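# Wrap scarf around doll's neck, cross ends

## Task

Loop the scarf around the doll's neck and lay both of its ends crossed over the doll's front, so each end reaches well onto the opposite side. The doll must still be sitting upright. Then release the scarf and move both grippers away from it.

## Robot and tools

ROBOT AND FRAME. There are two arms, left_arm and right_arm. Every pose, velocity and target is given in the scene frame. Its origin is at table-top height, halfway between the two arms' nominal bases. +z points up, +x points out over the table, and left_arm sits on the +y side. The arm names do not match image left and right. The real bases stand a little off their nominal spots; only a BASES line gives their calibrated places. Reported hand positions (end_effector_position, metres) and orientations (end_effector_quat_wxyz) can be off by a few centimetres, more at long reach. The fingers point along the gripper's +z axis and open along its y axis. The reported position is the point between the finger pads, roughly 1 cm short of the tips.

ROW FORMAT. Every arm command is a row of 14 numbers, each in [-1, 1]. The first seven are for left_arm: waist, shoulder, elbow, wrist pitch, wrist yaw, wrist roll, then opening. The next seven are the same for right_arm. Always send all 14, even when one arm is idle. The six joint numbers are offsets, not poses. They are scaled so that 1.0 equals 2.224 rad for waist, shoulder and elbow, and 8.485 rad for the three wrist joints. They count from the "Joint targets" line as it stood when the action or call began, not from the previous row. Sending the same offset again moves the arm further. A 0 keeps that joint at its current target. The opening number is absolute: +1 is fully open, -1 is shut. A 0 there is a real command, so to leave a gripper alone, resend its present value from "Tool commands". Stated joint ranges (rad) are: waist -2.618 to 3.054, shoulder 0.000 to 3.142, elbow 0.000 to 3.142, wrist pitch -1.571 to 1.571, wrist yaw -1.571 to 1.571, wrist roll -2.094 to 2.094. A real end can differ by up to 0.059 rad. An action that would push a joint more than 0.059 rad beyond its end is rejected for both arms.

TOOLS.
execute_actions(actions, cameras): actions is a list of actions. Each action is a list of up to 15 rows, one per 1/30 s step. If there are fewer than 15 rows, the last row repeats to fill the action. An empty list just reports the state and images.
move(target, speed, blend, opening_speed, blocking, cameras): target is either one 14-number row or a list of up to 15 rows. Each row is an offset from the same Joint targets. All joints travel together, so the hand follows a curve. Obstacles are not avoided. speed is the top speed in rad/s of the joint with the farthest to go, from 0.01 to 12.57, default 0.5. It can be one value or one per target. blend is a corner-rounding distance in rad for a list of targets. opening_speed is the rate the commanded opening changes per second on the -1 to +1 scale, at least 0.2. blocking=false returns after about 0.5 s while the move keeps running. A move lasts at least 0.5 s, and the whole list must fit in 10 s. The result adds a "move:" line ending in done, off_target (at rest but more than 0.035 rad from target), moving, held or fault, with limits=held if some steps were withheld.
wait(seconds 0 to 10, cameras): lets the scene run with the last commands held.
stop(cameras): brakes a running move to rest.
zoom_image(camera, region): gives a closer view of the latest image of cam_high, cam_low, cam_left_wrist or cam_right_wrist. region is [x0, y0, x1, y1] in pixels, at most 504 by 504.
finished_scene(scene): ends the current scene; give its number. This cannot be undone.

CAMERAS. cam_high, cam_low, cam_left_wrist and cam_right_wrist are all 896x504. Calibration is supplied per camera. The wrist views can lag while their arm moves.

RESULT LINES. Joint positions and Joint velocities have one block per arm in joint order, in rad and rad/s. The last entry is the finger-pad gap in m (0.094 when fully open). "within noise" means that arm is still. Joint targets is the base for your next offsets. Joint torques (N m) include the arm's own weight; joints 1 to 3 wrap at ±28. grip_measured uses the opening scale and reads slightly wide when empty. grip_effort_nm is motor effort; negative means closing. It is not a finger force. Actions calls also list joint positions at some steps. "joint sent to its limit" means a joint was clipped at its end. "joint command not followed" means the clearance check changed some targets. MOTOR HOT appears at 75 °C. OVER-TEMPERATURE FAULT at 90 °C folds that arm and leaves it idle, and at 100 °C the arm goes limp.

MOTION LIMITS. Each joint target may lead its measured angle by at most 0.339 rad (big joints) or 2.2 rad (wrists). If a target would put the gripper more than 200 mm from where it is, it is scaled back. Big moves therefore need several actions. If an arm is stuck or pushing, command its targets back past its measured positions.

GRIPPING. Commanding a value below what grip_measured showed at contact squeezes at full force, roughly 50 to 64 N per pad. The scarf is soft, so close slowly with a low opening_speed. To release, command well above grip_measured.

AVOID. Do not let the grippers or arms hit or press each other, or close one gripper on the other's fingers. Do not knock the doll over, drop anything or let items leave the table. Do not release the scarf while it is moving. Avoid fast impacts and long strained or stretched poses that heat the motors. Loose items may get brief pushes from outside. When finished, open both grippers and move them clear before calling finished_scene.

Each tool is called as a command line: name --argument value for each argument, lists and objects as JSON in quotes; but a table of rows of numbers goes row by row, as --pt "numbers of a row", without its own name.

## Session

execute_actions --actions '[]'

Scene clock: 0.00 s.
left_arm: end_effector_position=(+0.3780, +0.3223, +0.1259) grip_measured=+1.000 grip_effort_nm=n/a end_effector_quat_wxyz=(+0.591, -0.009, +0.806, -0.024) | right_arm: end_effector_position=(+0.3877, -0.2974, +0.1151) grip_measured=+1.000 grip_effort_nm=n/a end_effector_quat_wxyz=(+0.569, +0.061, +0.820, -0.028)
Joint positions: left_arm=[0.044 1.546 0.408 0.832 0.073 -0.028 0.094] | right_arm=[0.027 1.49 0.339 0.79 0.098 0.062 0.094]
Joint velocities: within noise
Joint torques (N m): no reading
Motor temperatures (°C): left_arm=[29 40 36 37 33 32 35] | right_arm=[36 40 41 38 32 31 30]
Heat: left arm: 40 °C; right arm: 41 °C.
Joint targets: left_arm=[0.044 1.544 0.411 0.823 0.073 -0.028] | right_arm=[0.027 1.484 0.346 0.793 0.099 0.061]
Tool commands: left_gripper/opening=+1.0 right_gripper/opening=+1.0

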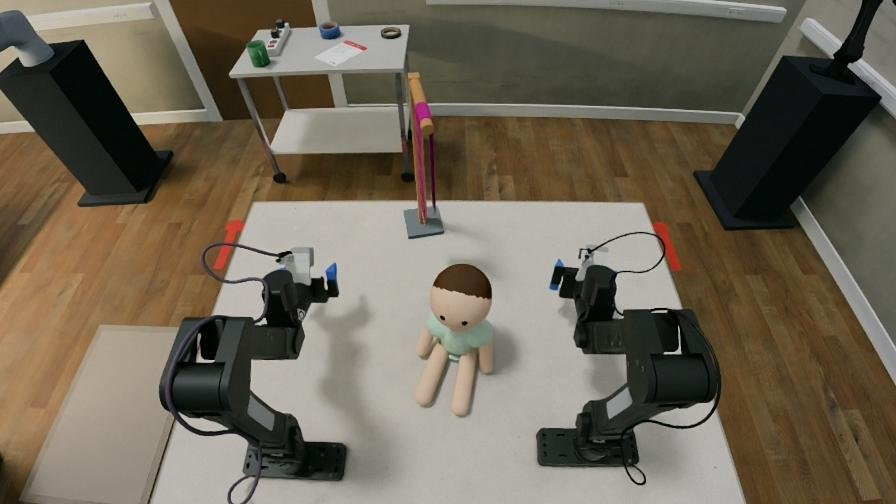

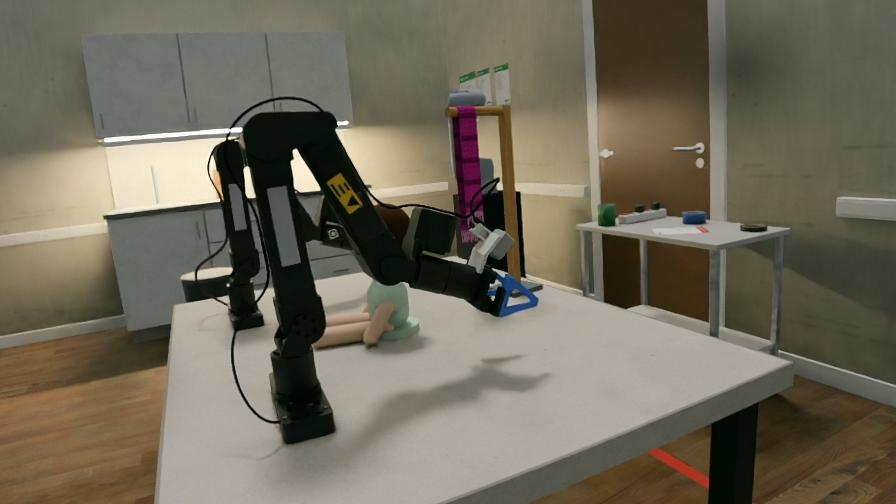

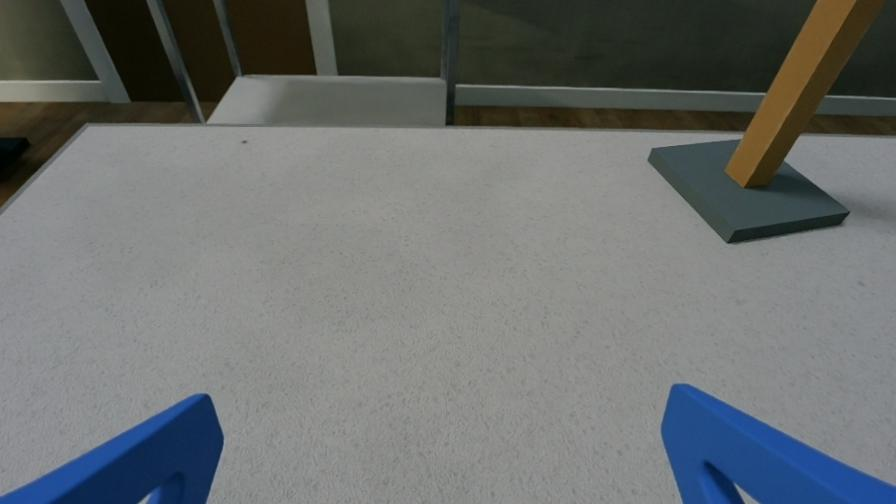

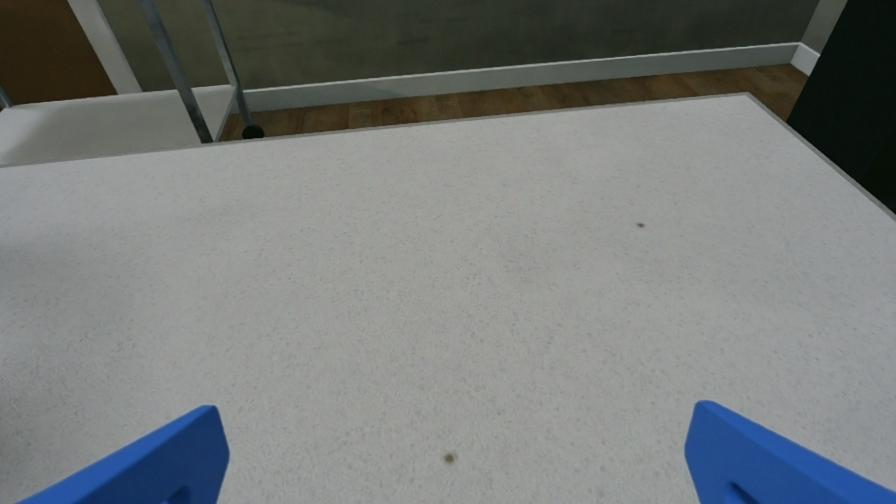

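zoom_image --camera "cam_high" --region '[370, 50, 550, 250]'

zoom_image --camera "cam_low" --region '[300, 70, 600, 360]'

zoom_image --camera "cam_high" --region '[390, 240, 530, 430]'

Scaled by 2.520 from the camera's 896x504 image, which has a finer 1280x720 frame.

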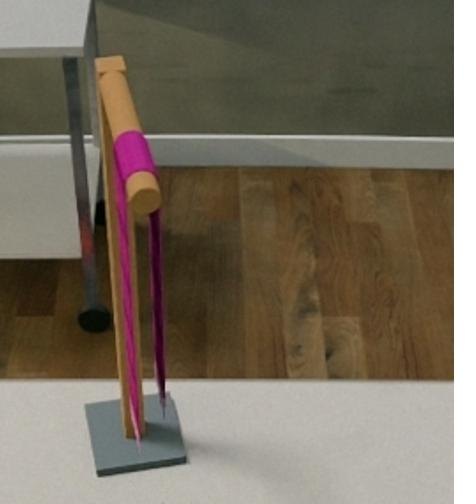

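Scaled by 1.680 from the camera's 896x504 image, which has a finer 1280x720 frame.

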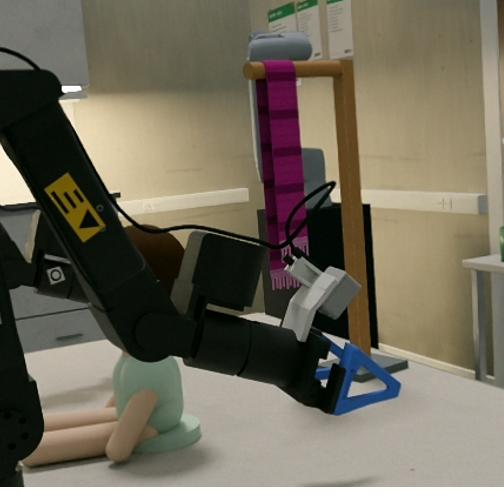

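Scaled by 2.653 from the camera's 896x504 image, which has a finer 1280x720 frame.

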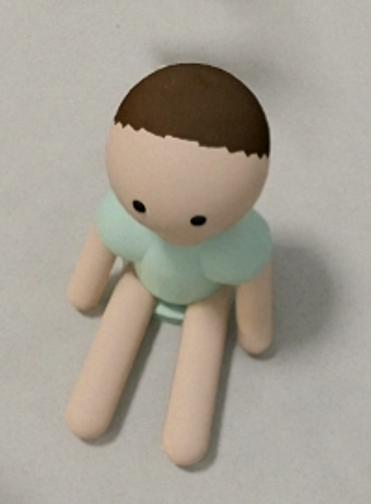

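move --target '[-0.233,0.2005,0.1488,0.0501,-0.0086,0.0033,0.2,0,0,0,0,0,0,1]' --speed 0.8

Scene clock: 36.20 s.
left_arm: end_effector_position=(+0.4202, +0.0827, +0.1659) grip_measured=+0.202 grip_effort_nm=-0.076 end_effector_quat_wxyz=(+0.687, +0.168, +0.685, -0.173) | right_arm: end_effector_position=(+0.3877, -0.2974, +0.1151) grip_measured=+1.000 grip_effort_nm=0.007 end_effector_quat_wxyz=(+0.569, +0.061, +0.820, -0.028)
Joint positions: left_arm=[-0.478 1.967 0.723 1.248 0.012 -0.007 0.056] | right_arm=[0.027 1.49 0.339 0.79 0.098 0.062 0.094]
Joint velocities: left_arm=[0.002 -0.007 0.046 -0.051 -0.007 -0.007 0] | right_arm=[within noise]
Joint torques (N m): left_arm=[0.25 -6.64 7.35 1.96 -0.13 0.09] | right_arm=[-0.02 -4.82 6.12 2.12 0.02 -0.02]
Motor temperatures (°C): left_arm=[29 42 38 43 33 32 34] | right_arm=[36 41 44 45 32 31 30]
Heat: left arm: 43 °C; right arm: 45 °C.
Joint targets: left_arm=[-0.474 1.990 0.742 1.248 0.000 0.000] | right_arm=[0.027 1.484 0.346 0.793 0.099 0.061]
move: done
camera_calibration:
cam_left_wrist: T_world_to_cam=[[-0.466794, -0.884261, -0.0136204, 0.271663], [-0.373216, 0.210934, -0.903447, 0.326158], [0.801756, -0.41664, -0.428483, -0.147905], [0, 0, 0, 1]] pos_world=[0.367122, 0.1098, 0.234992]

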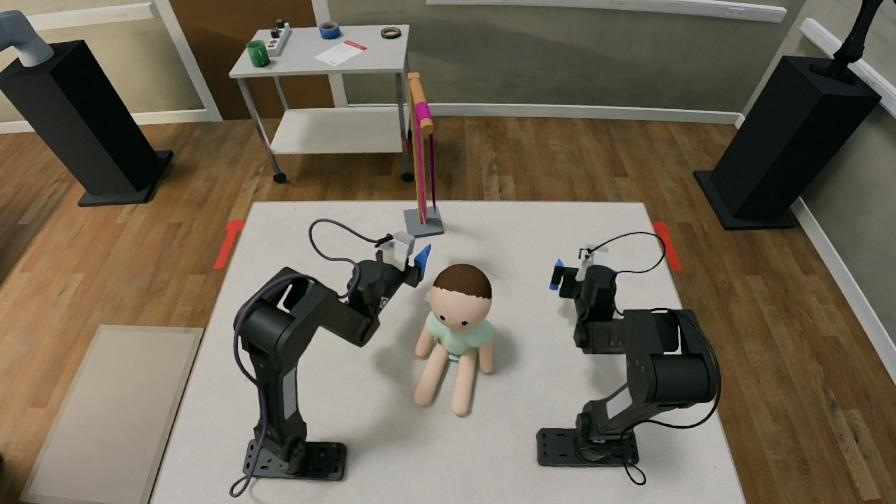

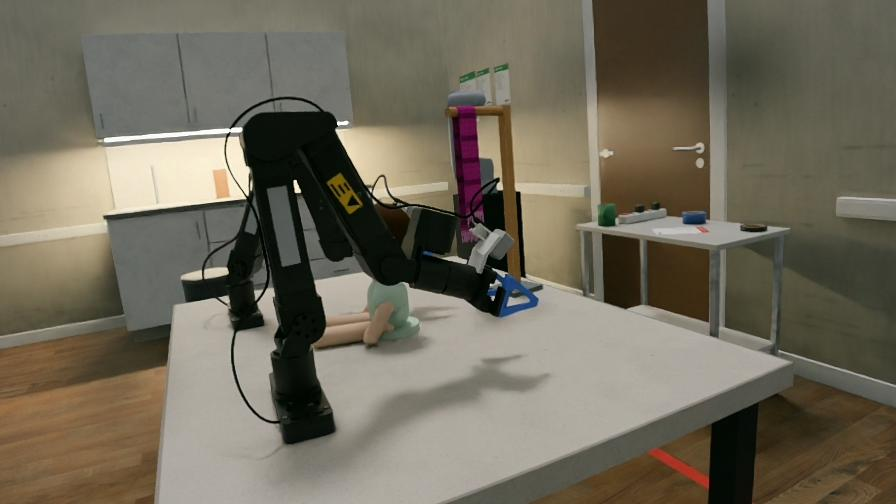

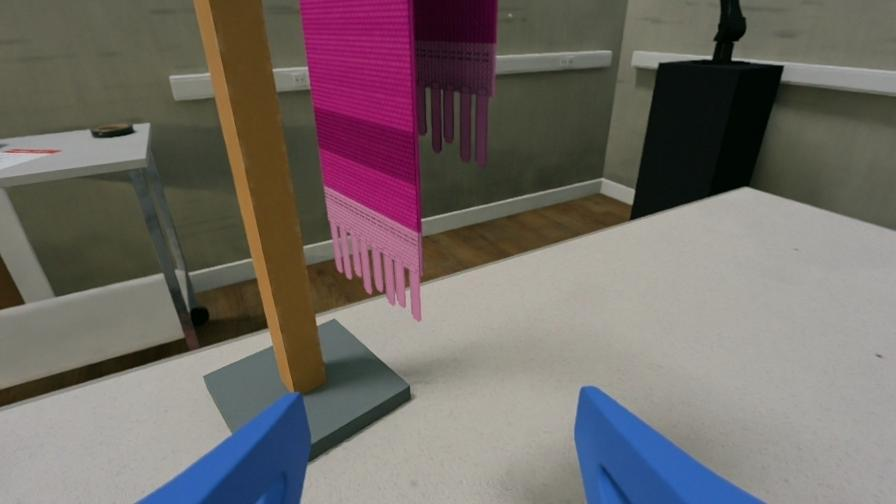

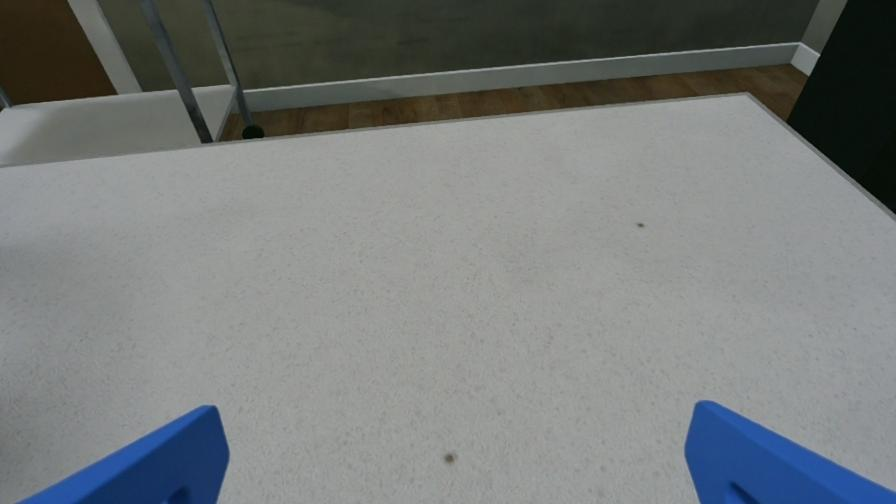

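move --target '[0.024,0.0486,0.0585,-0.0026,0,0,0.2,0,0,0,0,0,0,1]' --speed 0.6 --cameras '["cam_left_wrist","cam_high"]'

Scene clock: 65.20 s.
left_arm: end_effector_position=(+0.4597, +0.0953, +0.1628) grip_measured=+0.202 grip_effort_nm=-0.076 end_effector_quat_wxyz=(+0.699, +0.147, +0.682, -0.155) | right_arm: end_effector_position=(+0.3877, -0.2974, +0.1151) grip_measured=+1.000 grip_effort_nm=0.007 end_effector_quat_wxyz=(+0.569, +0.061, +0.820, -0.028)
Joint positions: left_arm=[-0.425 2.071 0.853 1.244 0.008 -0.006 0.056] | right_arm=[0.027 1.49 0.339 0.79 0.098 0.062 0.094]
Joint velocities: within noise
Joint torques (N m): left_arm=[0.16 -7.27 7.41 1.82 -0.11 0.11] | right_arm=[-0.03 -4.83 6.11 2.12 0.01 -0.01]
Motor temperatures (°C): left_arm=[29 44 38 46 33 32 34] | right_arm=[36 41 44 46 32 31 30]
Heat: left arm: 46 °C; right arm: 46 °C.
Joint targets: left_arm=[-0.421 2.098 0.872 1.226 0.000 0.000] | right_arm=[0.027 1.484 0.346 0.793 0.099 0.061]
move: done
camera_calibration:
cam_left_wrist: T_world_to_cam=[[-0.41556, -0.909455, -0.0141949, 0.280145], [-0.366755, 0.181823, -0.912377, 0.336641], [0.832347, -0.373941, -0.409106, -0.196947], [0, 0, 0, 1]] pos_world=[0.40381, 0.119924, 0.230548]
Images, in order (width x height): cam_high 896x504, cam_left_wrist 896x504.

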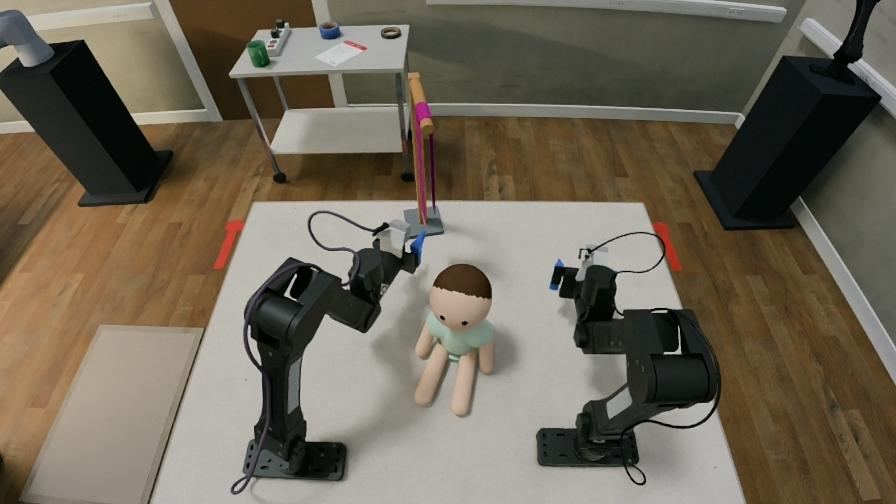

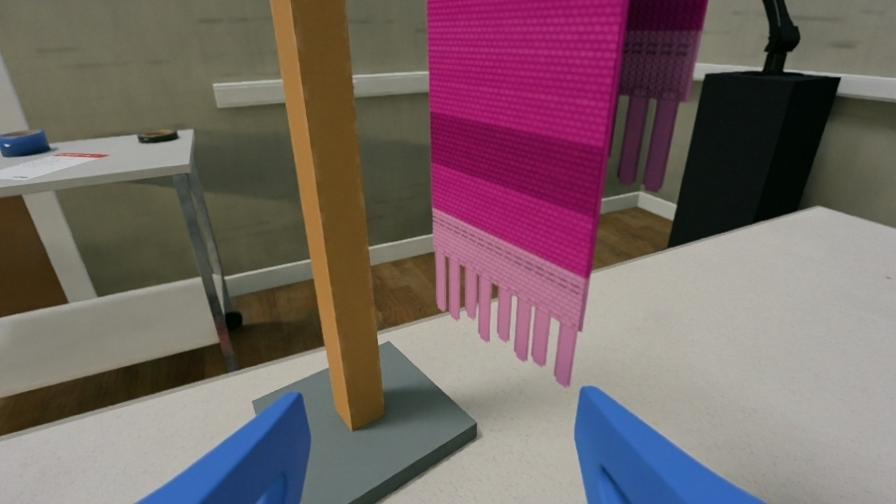

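move --pt "-0.0121 -0.1322 -0.1061 -0.0068 0 0 0.2 0 0 0 0 0 0 1" --pt "-0.0121 -0.0207 0.0679 -0.0232 0 0 0.2 0 0 0 0 0 0 1" --speed 0.5 --cameras '["cam_left_wrist","cam_low"]'

Scene clock: 84.13 s.
left_arm: end_effector_position=(+0.4808, +0.0762, +0.2007) grip_measured=+0.202 grip_effort_nm=-0.076 end_effector_quat_wxyz=(+0.699, +0.152, +0.680, -0.160) | right_arm: end_effector_position=(+0.3877, -0.2974, +0.1151) grip_measured=+1.000 grip_effort_nm=0.007 end_effector_quat_wxyz=(+0.569, +0.061, +0.820, -0.028)
Joint positions: left_arm=[-0.44 2.024 1.003 1.049 0.008 -0.006 0.056] | right_arm=[0.027 1.49 0.339 0.79 0.098 0.062 0.094]
Joint velocities: within noise
Joint torques (N m): left_arm=[-0.66 -7.64 8.47 1.8 -0.07 0.11] | right_arm=[-0.02 -4.82 6.11 2.12 0.01 -0.01]
Motor temperatures (°C): left_arm=[29 46 39 45 33 32 34] | right_arm=[36 41 44 47 32 31 29]
Heat: left arm: 46 °C; right arm: 47 °C.
Joint targets: left_arm=[-0.448 2.052 1.023 1.029 0.000 0.000] | right_arm=[0.027 1.484 0.346 0.793 0.099 0.061]
move: done
camera_calibration:
cam_left_wrist: T_world_to_cam=[[-0.429718, -0.902846, -0.0145604, 0.278385], [-0.361798, 0.18693, -0.913323, 0.379884], [0.827312, -0.387203, -0.406975, -0.2031], [0, 0, 0, 1]] pos_world=[0.425095, 0.101686, 0.268354]
Images, in order (width x height): cam_low 896x504, cam_left_wrist 896x504.

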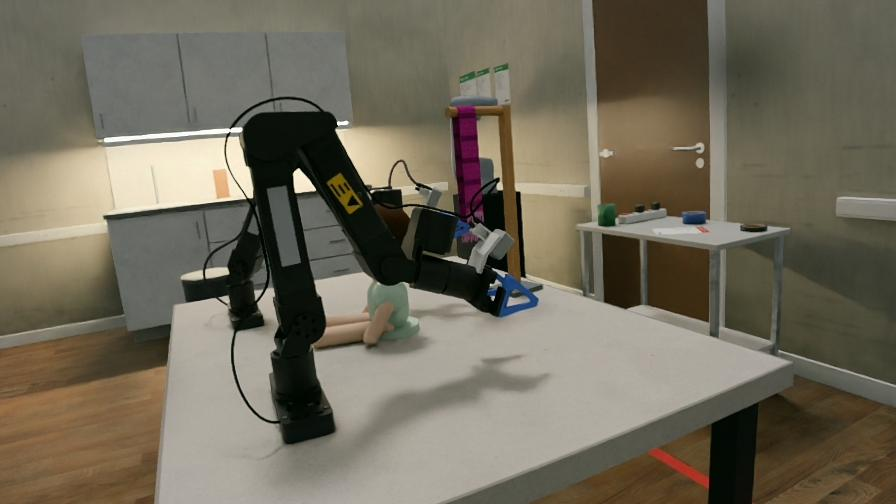

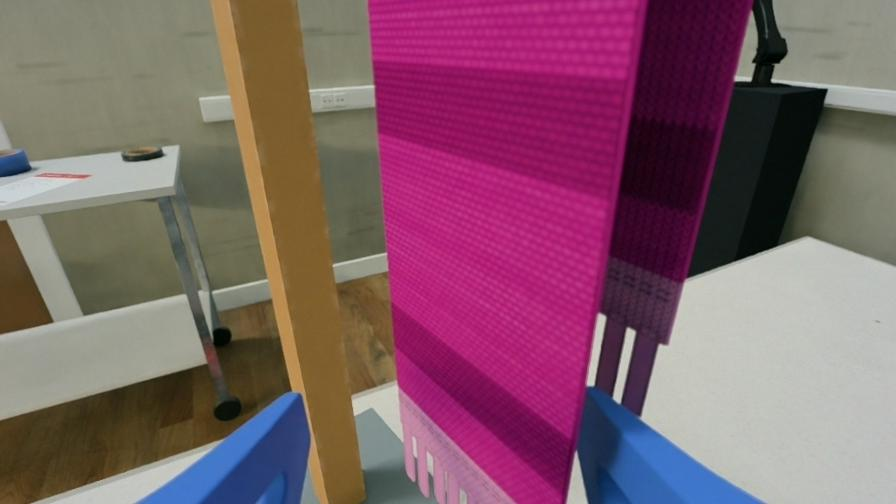

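move --pt "-0.002 0.018 0.0265 -0.0027 0 0 0.2 0 0 0 0 0 0 1" --pt "-0.002 0.018 0.0265 -0.0027 0 0 -1 0 0 0 0 0 0 1" --speed 0.4 --cameras '["cam_left_wrist"]' --opening_speed 1.5

Scene clock: 90.43 s.
left_arm: end_effector_position=(+0.4912, +0.0691, +0.1982) grip_measured=-0.990 grip_effort_nm=-0.535 end_effector_quat_wxyz=(+0.697, +0.154, +0.682, -0.161) | right_arm: end_effector_position=(+0.3877, -0.2974, +0.1151) grip_measured=+1.000 grip_effort_nm=0.007 end_effector_quat_wxyz=(+0.569, +0.061, +0.820, -0.028)
Joint positions: left_arm=[-0.444 2.063 1.06 1.026 0.008 -0.006 0] | right_arm=[0.027 1.49 0.339 0.79 0.098 0.062 0.094]
Joint velocities: within noise
Joint torques (N m): left_arm=[-0.69 -8.01 8.65 1.79 -0.07 0.11] | right_arm=[-0.03 -4.82 6.11 2.12 0.01 -0.01]
Motor temperatures (°C): left_arm=[29 46 39 46 33 32 34] | right_arm=[35 41 44 47 32 31 29]
Heat: left arm: 46 °C; right arm: 47 °C.
Joint targets: left_arm=[-0.452 2.092 1.082 1.006 0.000 0.000] | right_arm=[0.027 1.484 0.346 0.793 0.099 0.061]
move: done
camera_calibration:
cam_left_wrist: T_world_to_cam=[[-0.432823, -0.901362, -0.0145166, 0.277866], [-0.365322, 0.190099, -0.911264, 0.383765], [0.824139, -0.389113, -0.411566, -0.212855], [0, 0, 0, 1]] pos_world=[0.435886, 0.0946802, 0.266141]
Images, in order (width x height): cam_left_wrist 896x504.

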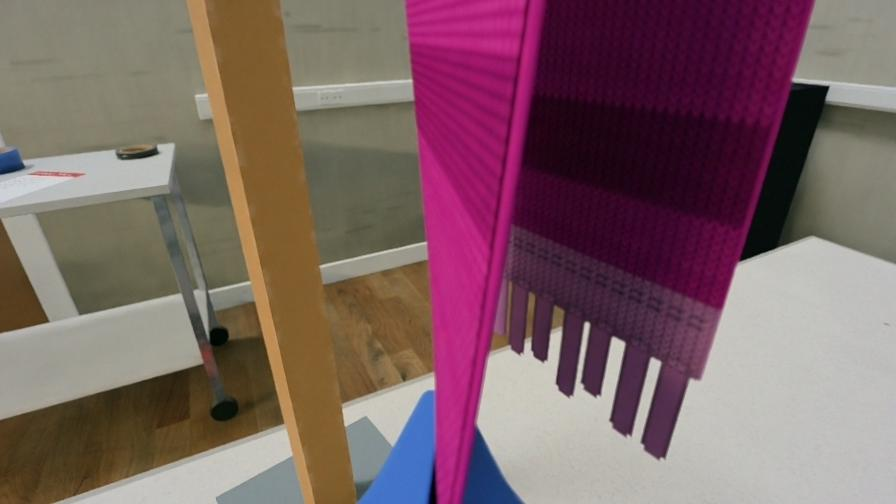

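move --target '[0.0908,-0.2127,-0.1178,-0.0244,0,0,-1,0.1111,0.2307,0.3579,0.0073,-0.1208,-0.0072,1]' --speed 0.5

Scene clock: 116.80 s.
left_arm: end_effector_position=(+0.4549, +0.1887, +0.2658) grip_measured=-0.990 grip_effort_nm=-0.535 end_effector_quat_wxyz=(+0.706, +0.090, +0.696, -0.095) | right_arm: end_effector_position=(+0.4661, -0.0205, +0.2344) grip_measured=+1.000 grip_effort_nm=0.002 end_effector_quat_wxyz=(+0.588, -0.378, +0.600, +0.388)
Joint positions: left_arm=[-0.258 1.642 0.837 0.819 0.008 -0.006 0] | right_arm=[0.272 1.973 1.119 0.843 -0.918 0.012 0.094]
Joint velocities: within noise
Joint torques (N m): left_arm=[0.55 -9.02 6.27 1.79 -0.11 0.09] | right_arm=[0.13 -7.68 8.5 1.95 -0.1 -0.13]
Motor temperatures (°C): left_arm=[29 46 40 47 33 32 34] | right_arm=[35 41 44 48 32 31 29]
Heat: left arm: 47 °C; right arm: 48 °C.
Joint targets: left_arm=[-0.250 1.619 0.820 0.799 0.000 0.000] | right_arm=[0.274 1.997 1.142 0.855 -0.926 0.000]
move: done
camera_calibration:
cam_left_wrist: T_world_to_cam=[[-0.258645, -0.965865, -0.0144125, 0.303854], [-0.40225, 0.121258, -0.907465, 0.438089], [0.878236, -0.228914, -0.419881, -0.161267], [0, 0, 0, 1]] pos_world=[0.396442, 0.203444, 0.334217]
cam_right_wrist: T_world_to_cam=[[0.915504, -0.39958, -0.0467807, -0.419955], [-0.207942, -0.370445, -0.905279, 0.341321], [0.344401, 0.838514, -0.422233, 0.0418634], [0, 0, 0, 1]] pos_world=[0.441027, -0.0764676, 0.307021]

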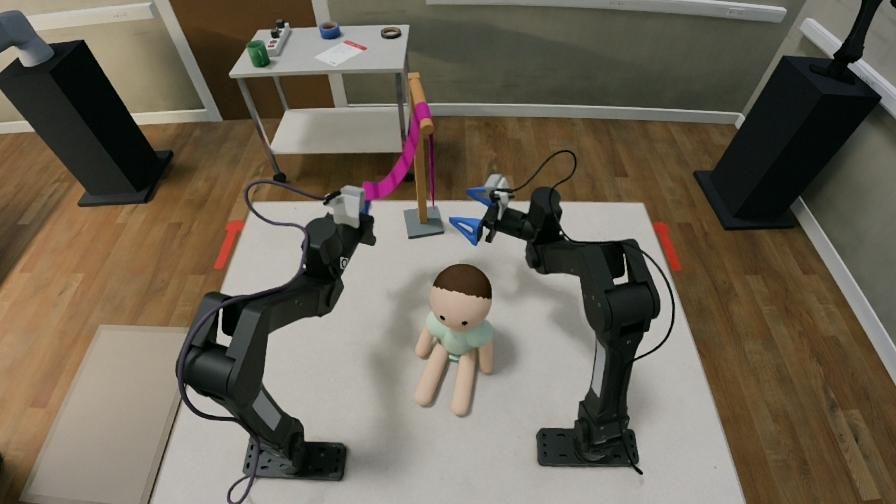

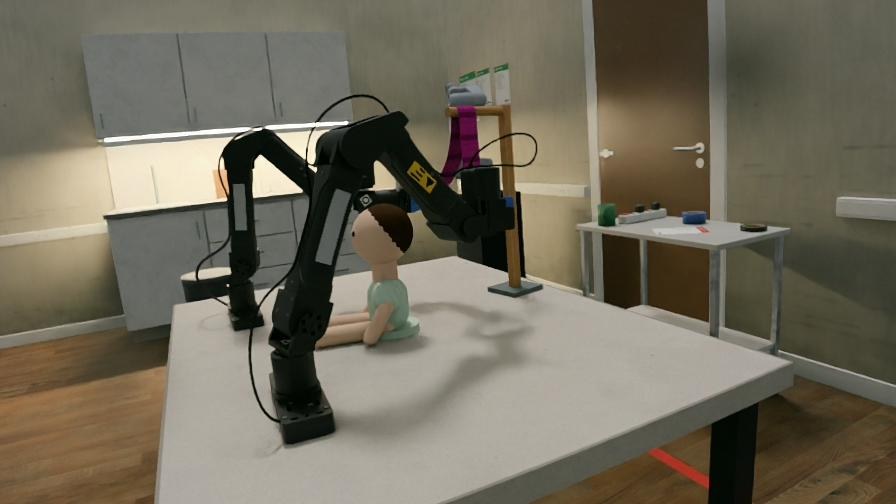

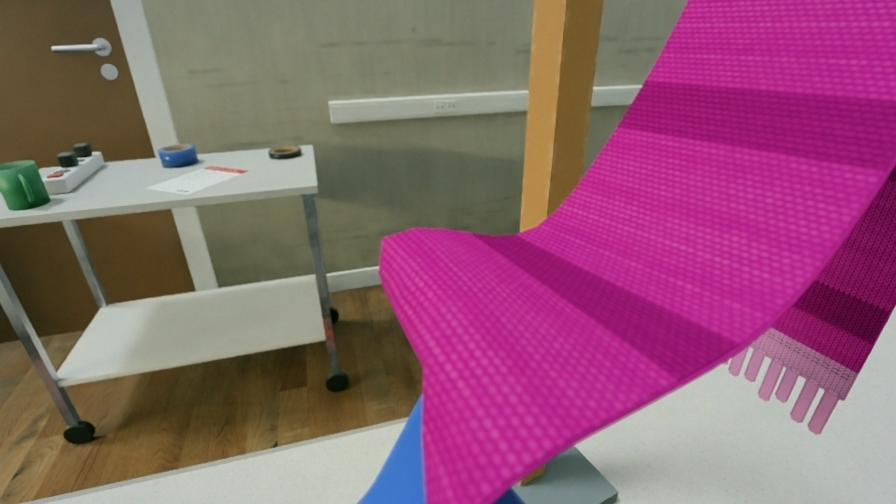

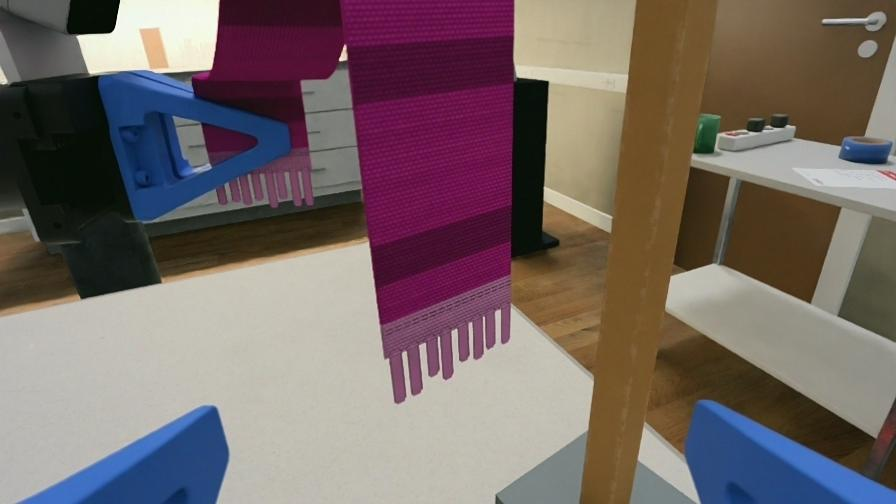

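move --target '[0,0,0,0,0,0,-1,0.0688,0.0872,0.1403,-0.0139,0.018,0,0.35]' --speed 0.35 --cameras '["cam_right_wrist","cam_high"]'

Scene clock: 124.73 s.
left_arm: end_effector_position=(+0.4549, +0.1887, +0.2656) grip_measured=-0.990 grip_effort_nm=-0.530 end_effector_quat_wxyz=(+0.705, +0.090, +0.697, -0.095) | right_arm: end_effector_position=(+0.5001, +0.0622, +0.2406) grip_measured=+0.352 grip_effort_nm=-0.095 end_effector_quat_wxyz=(+0.593, -0.386, +0.588, +0.391)
Joint positions: left_arm=[-0.258 1.642 0.837 0.818 0.008 -0.006 0] | right_arm=[0.428 2.164 1.429 0.749 -0.78 0.011 0.064]
Joint velocities: within noise
Joint torques (N m): left_arm=[0.59 -8.88 6.42 1.8 -0.07 0.12] | right_arm=[-0.09 -9.36 9.14 1.75 0.06 -0.13]
Motor temperatures (°C): left_arm=[29 47 40 46 33 32 34] | right_arm=[35 42 45 48 32 31 29]
Heat: left arm: 47 °C; right arm: 48 °C.
Joint targets: left_arm=[-0.250 1.619 0.820 0.799 0.000 0.000] | right_arm=[0.427 2.191 1.454 0.737 -0.773 0.000]
move: done
camera_calibration:
cam_right_wrist: T_world_to_cam=[[0.923137, -0.383498, -0.0273403, -0.427351], [-0.179544, -0.367123, -0.91268, 0.371976], [0.339974, 0.847438, -0.407759, -0.0384153], [0, 0, 0, 1]] pos_world=[0.474349, 0.00522735, 0.312147]
Images, in order (width x height): cam_high 896x504, cam_right_wrist 896x504.

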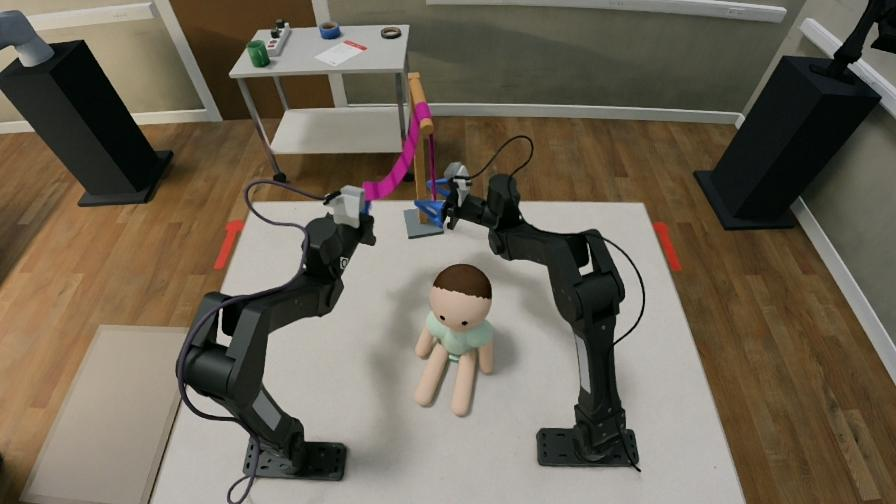

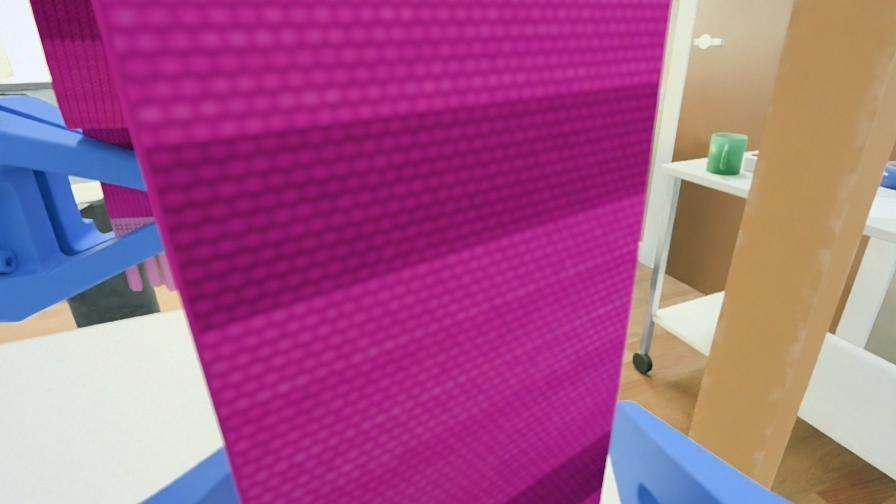

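move --target '[0,0,0,0,0,0,-1,0,0,0,0,0,0,-1]' --opening_speed 1 --cameras '["cam_right_wrist","cam_high"]'

Scene clock: 130.10 s.
left_arm: end_effector_position=(+0.4549, +0.1887, +0.2656) grip_measured=-0.990 grip_effort_nm=-0.530 end_effector_quat_wxyz=(+0.705, +0.090, +0.697, -0.095) | right_arm: end_effector_position=(+0.5003, +0.0622, +0.2403) grip_measured=-0.982 grip_effort_nm=-0.935 end_effector_quat_wxyz=(+0.593, -0.386, +0.589, +0.390)
Joint positions: left_arm=[-0.258 1.642 0.837 0.818 0.008 -0.006 0] | right_arm=[0.428 2.164 1.429 0.748 -0.78 0.011 0.001]
Joint velocities: within noise
Joint torques (N m): left_arm=[0.54 -9.01 6.24 1.82 -0.1 0.09] | right_arm=[-0.09 -9.36 9.11 1.76 0.05 -0.12]
Motor temperatures (°C): left_arm=[29 47 40 46 33 32 34] | right_arm=[35 44 46 48 32 31 29]
Heat: left arm: 47 °C; right arm: 48 °C.
Joint targets: left_arm=[-0.250 1.619 0.820 0.799 0.000 0.000] | right_arm=[0.427 2.191 1.454 0.737 -0.773 0.000]
move: done
camera_calibration:
cam_right_wrist: T_world_to_cam=[[0.9228, -0.384274, -0.0278224, -0.427137], [-0.180552, -0.367526, -0.912319, 0.372179], [0.340355, 0.846911, -0.408534, -0.0384696], [0, 0, 0, 1]] pos_world=[0.474453, 0.00522792, 0.311945]
Images, in order (width x height): cam_high 896x504, cam_right_wrist 896x504.

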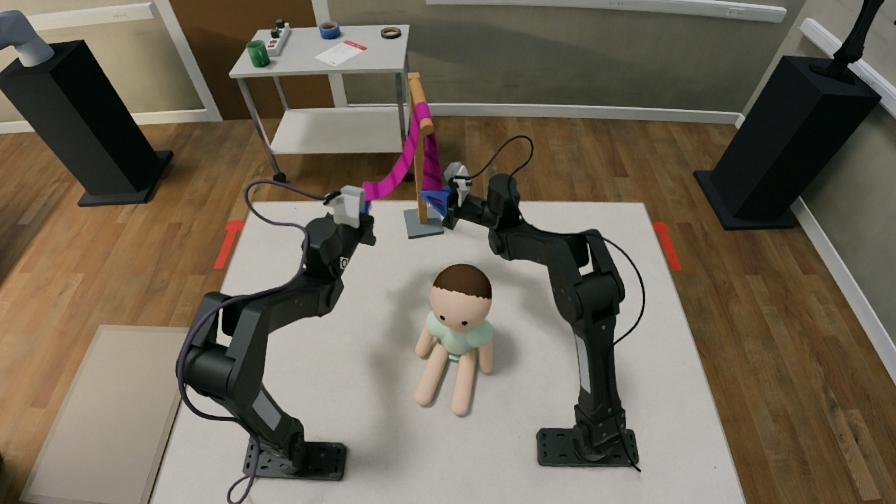

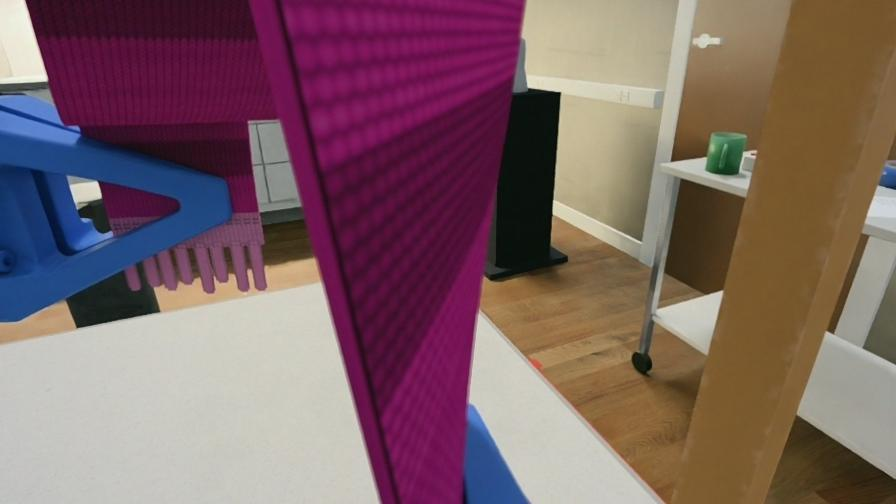

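move --pt "0.0265 -0.0845 0.1911 -0.0722 0 0 -1 -0.0103 -0.3444 -0.0962 -0.0651 0.0911 0 -1" --pt "0.0508 -0.094 0.4101 -0.1321 0 0 -1 -0.0526 -0.3763 0.1057 -0.1263 0.0911 0 -1" --speed 0.5 --cameras '["cam_low","cam_high"]'

Scene clock: 151.47 s.
left_arm: end_effector_position=(+0.4127, +0.2511, +0.5208) grip_measured=-0.990 grip_effort_nm=-0.525 end_effector_quat_wxyz=(+0.702, +0.051, +0.709, -0.055) | right_arm: end_effector_position=(+0.4192, -0.1569, +0.5211) grip_measured=-0.982 grip_effort_nm=-0.935 end_effector_quat_wxyz=(+0.691, -0.094, +0.710, +0.100)
Joint positions: left_arm=[-0.146 1.422 1.715 -0.302 0.008 -0.006 0] | right_arm=[0.315 1.37 1.67 -0.325 -0.006 0.011 0.001]
Joint velocities: within noise
Joint torques (N m): left_arm=[0.69 -6.08 9.1 1.8 -0.11 0.1] | right_arm=[-0.43 -5.78 8.46 2 0.04 -0.12]
Motor temperatures (°C): left_arm=[29 47 41 46 33 31 34] | right_arm=[35 47 47 48 32 31 30]
Heat: left arm: 47 °C; right arm: 48 °C.
Joint targets: left_arm=[-0.137 1.410 1.732 -0.321 0.000 0.000] | right_arm=[0.310 1.354 1.689 -0.334 0.000 0.000]
move: done
Images, in order (width x height): cam_high 896x504, cam_low 896x504.

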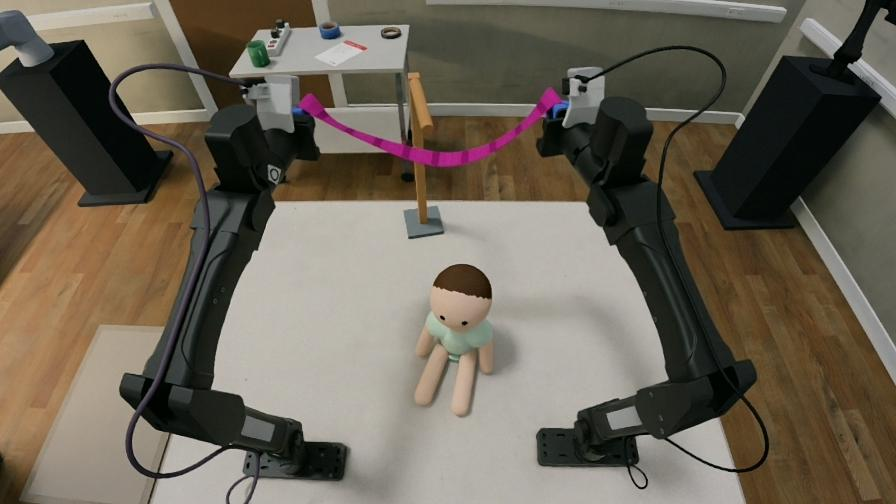

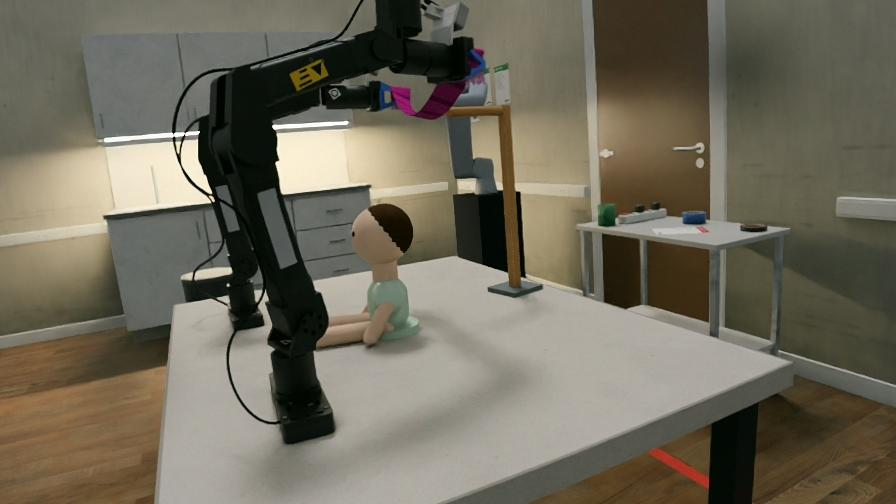

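move --target '[-0.0162,0.1232,-0.5638,0.18,0,0,-1,-0.058,0.0989,-0.5989,0.1828,0,0,-1]' --speed 0.5

Scene clock: 175.27 s.
left_arm: end_effector_position=(+0.4077, +0.2435, +0.1992) grip_measured=-0.990 grip_effort_nm=-0.530 end_effector_quat_wxyz=(+0.713, +0.057, +0.696, -0.063) | right_arm: end_effector_position=(+0.4093, -0.2139, +0.1957) grip_measured=-0.982 grip_effort_nm=-0.940 end_effector_quat_wxyz=(+0.705, -0.048, +0.706, +0.056)
Joint positions: left_arm=[-0.164 1.668 0.488 1.205 0.008 -0.006 0] | right_arm=[0.187 1.563 0.36 1.201 -0.006 0.011 0.001]
Joint velocities: within noise
Joint torques (N m): left_arm=[-0.57 -4.86 5.29 2.03 -0.1 0.08] | right_arm=[-0.57 -3.89 5.04 2.29 0.04 -0.12]
Motor temperatures (°C): left_arm=[29 46 41 47 33 31 34] | right_arm=[35 42 46 50 32 31 31]
Heat: left arm: 47 °C; right arm: 50 °C.
Joint targets: left_arm=[-0.173 1.683 0.478 1.206 0.000 0.000] | right_arm=[0.181 1.574 0.357 1.217 0.000 0.000]
move: done
camera_calibration:
cam_left_wrist: T_world_to_cam=[[-0.167567, -0.985753, -0.0145382, 0.311276], [-0.4018, 0.0817531, -0.912071, 0.362486], [0.900266, -0.146992, -0.409775, -0.166171], [0, 0, 0, 1]] pos_world=[0.347404, 0.252781, 0.267046]
cam_right_wrist: T_world_to_cam=[[0.160729, -0.986316, -0.0366995, -0.265675], [-0.417401, -0.0342309, -0.908077, 0.38101], [0.894395, 0.161273, -0.417191, -0.163735], [0, 0, 0, 1]] pos_world=[0.348179, -0.222592, 0.267928]

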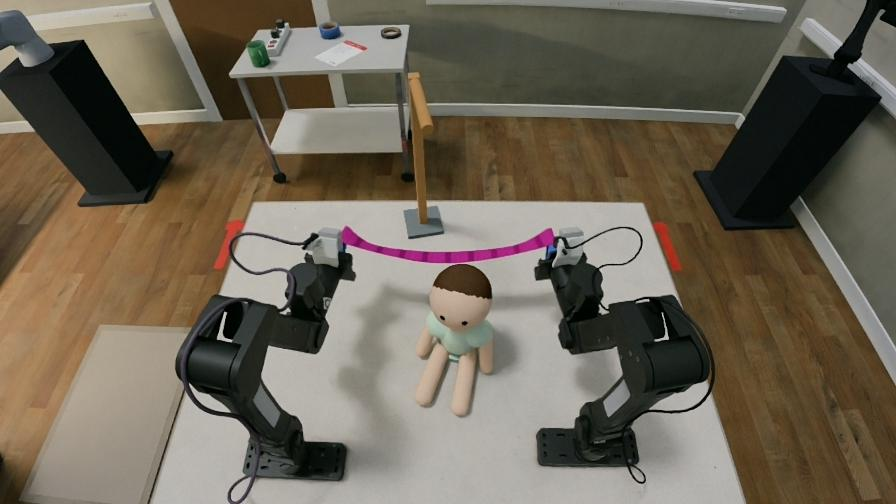

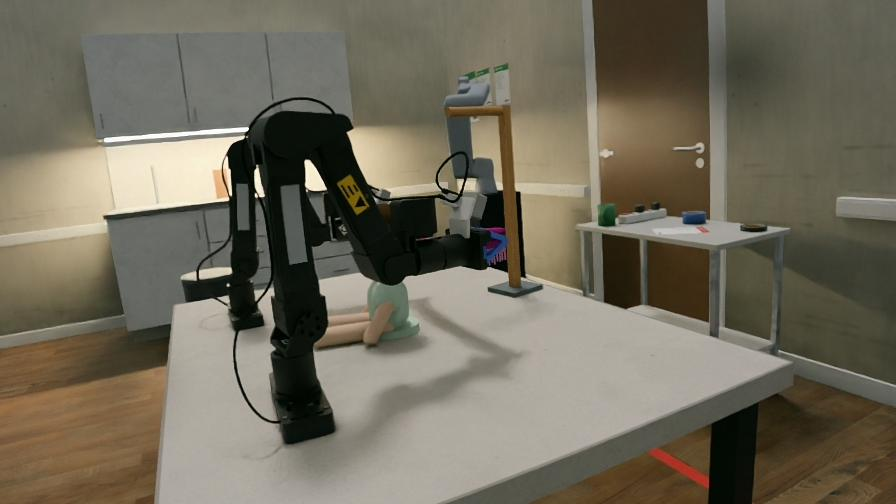

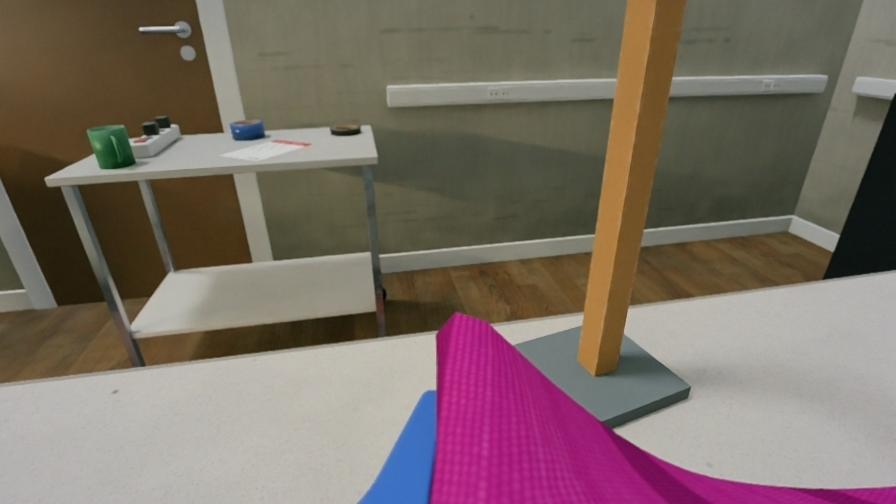

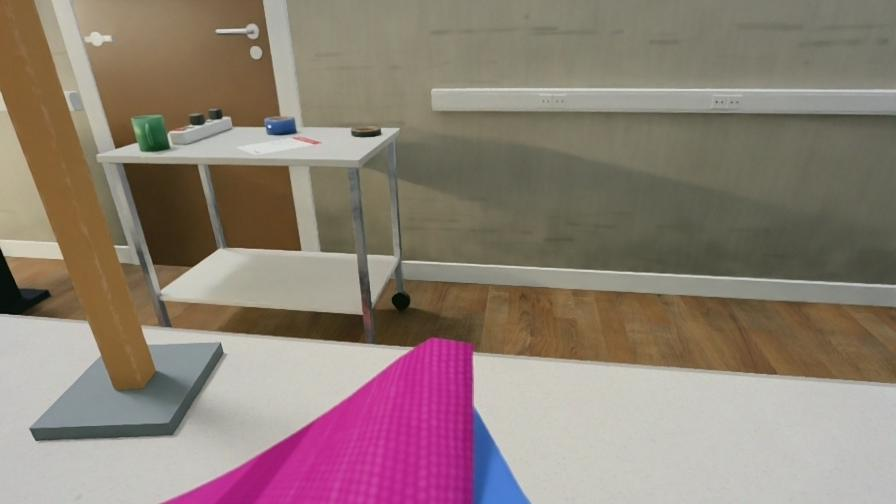

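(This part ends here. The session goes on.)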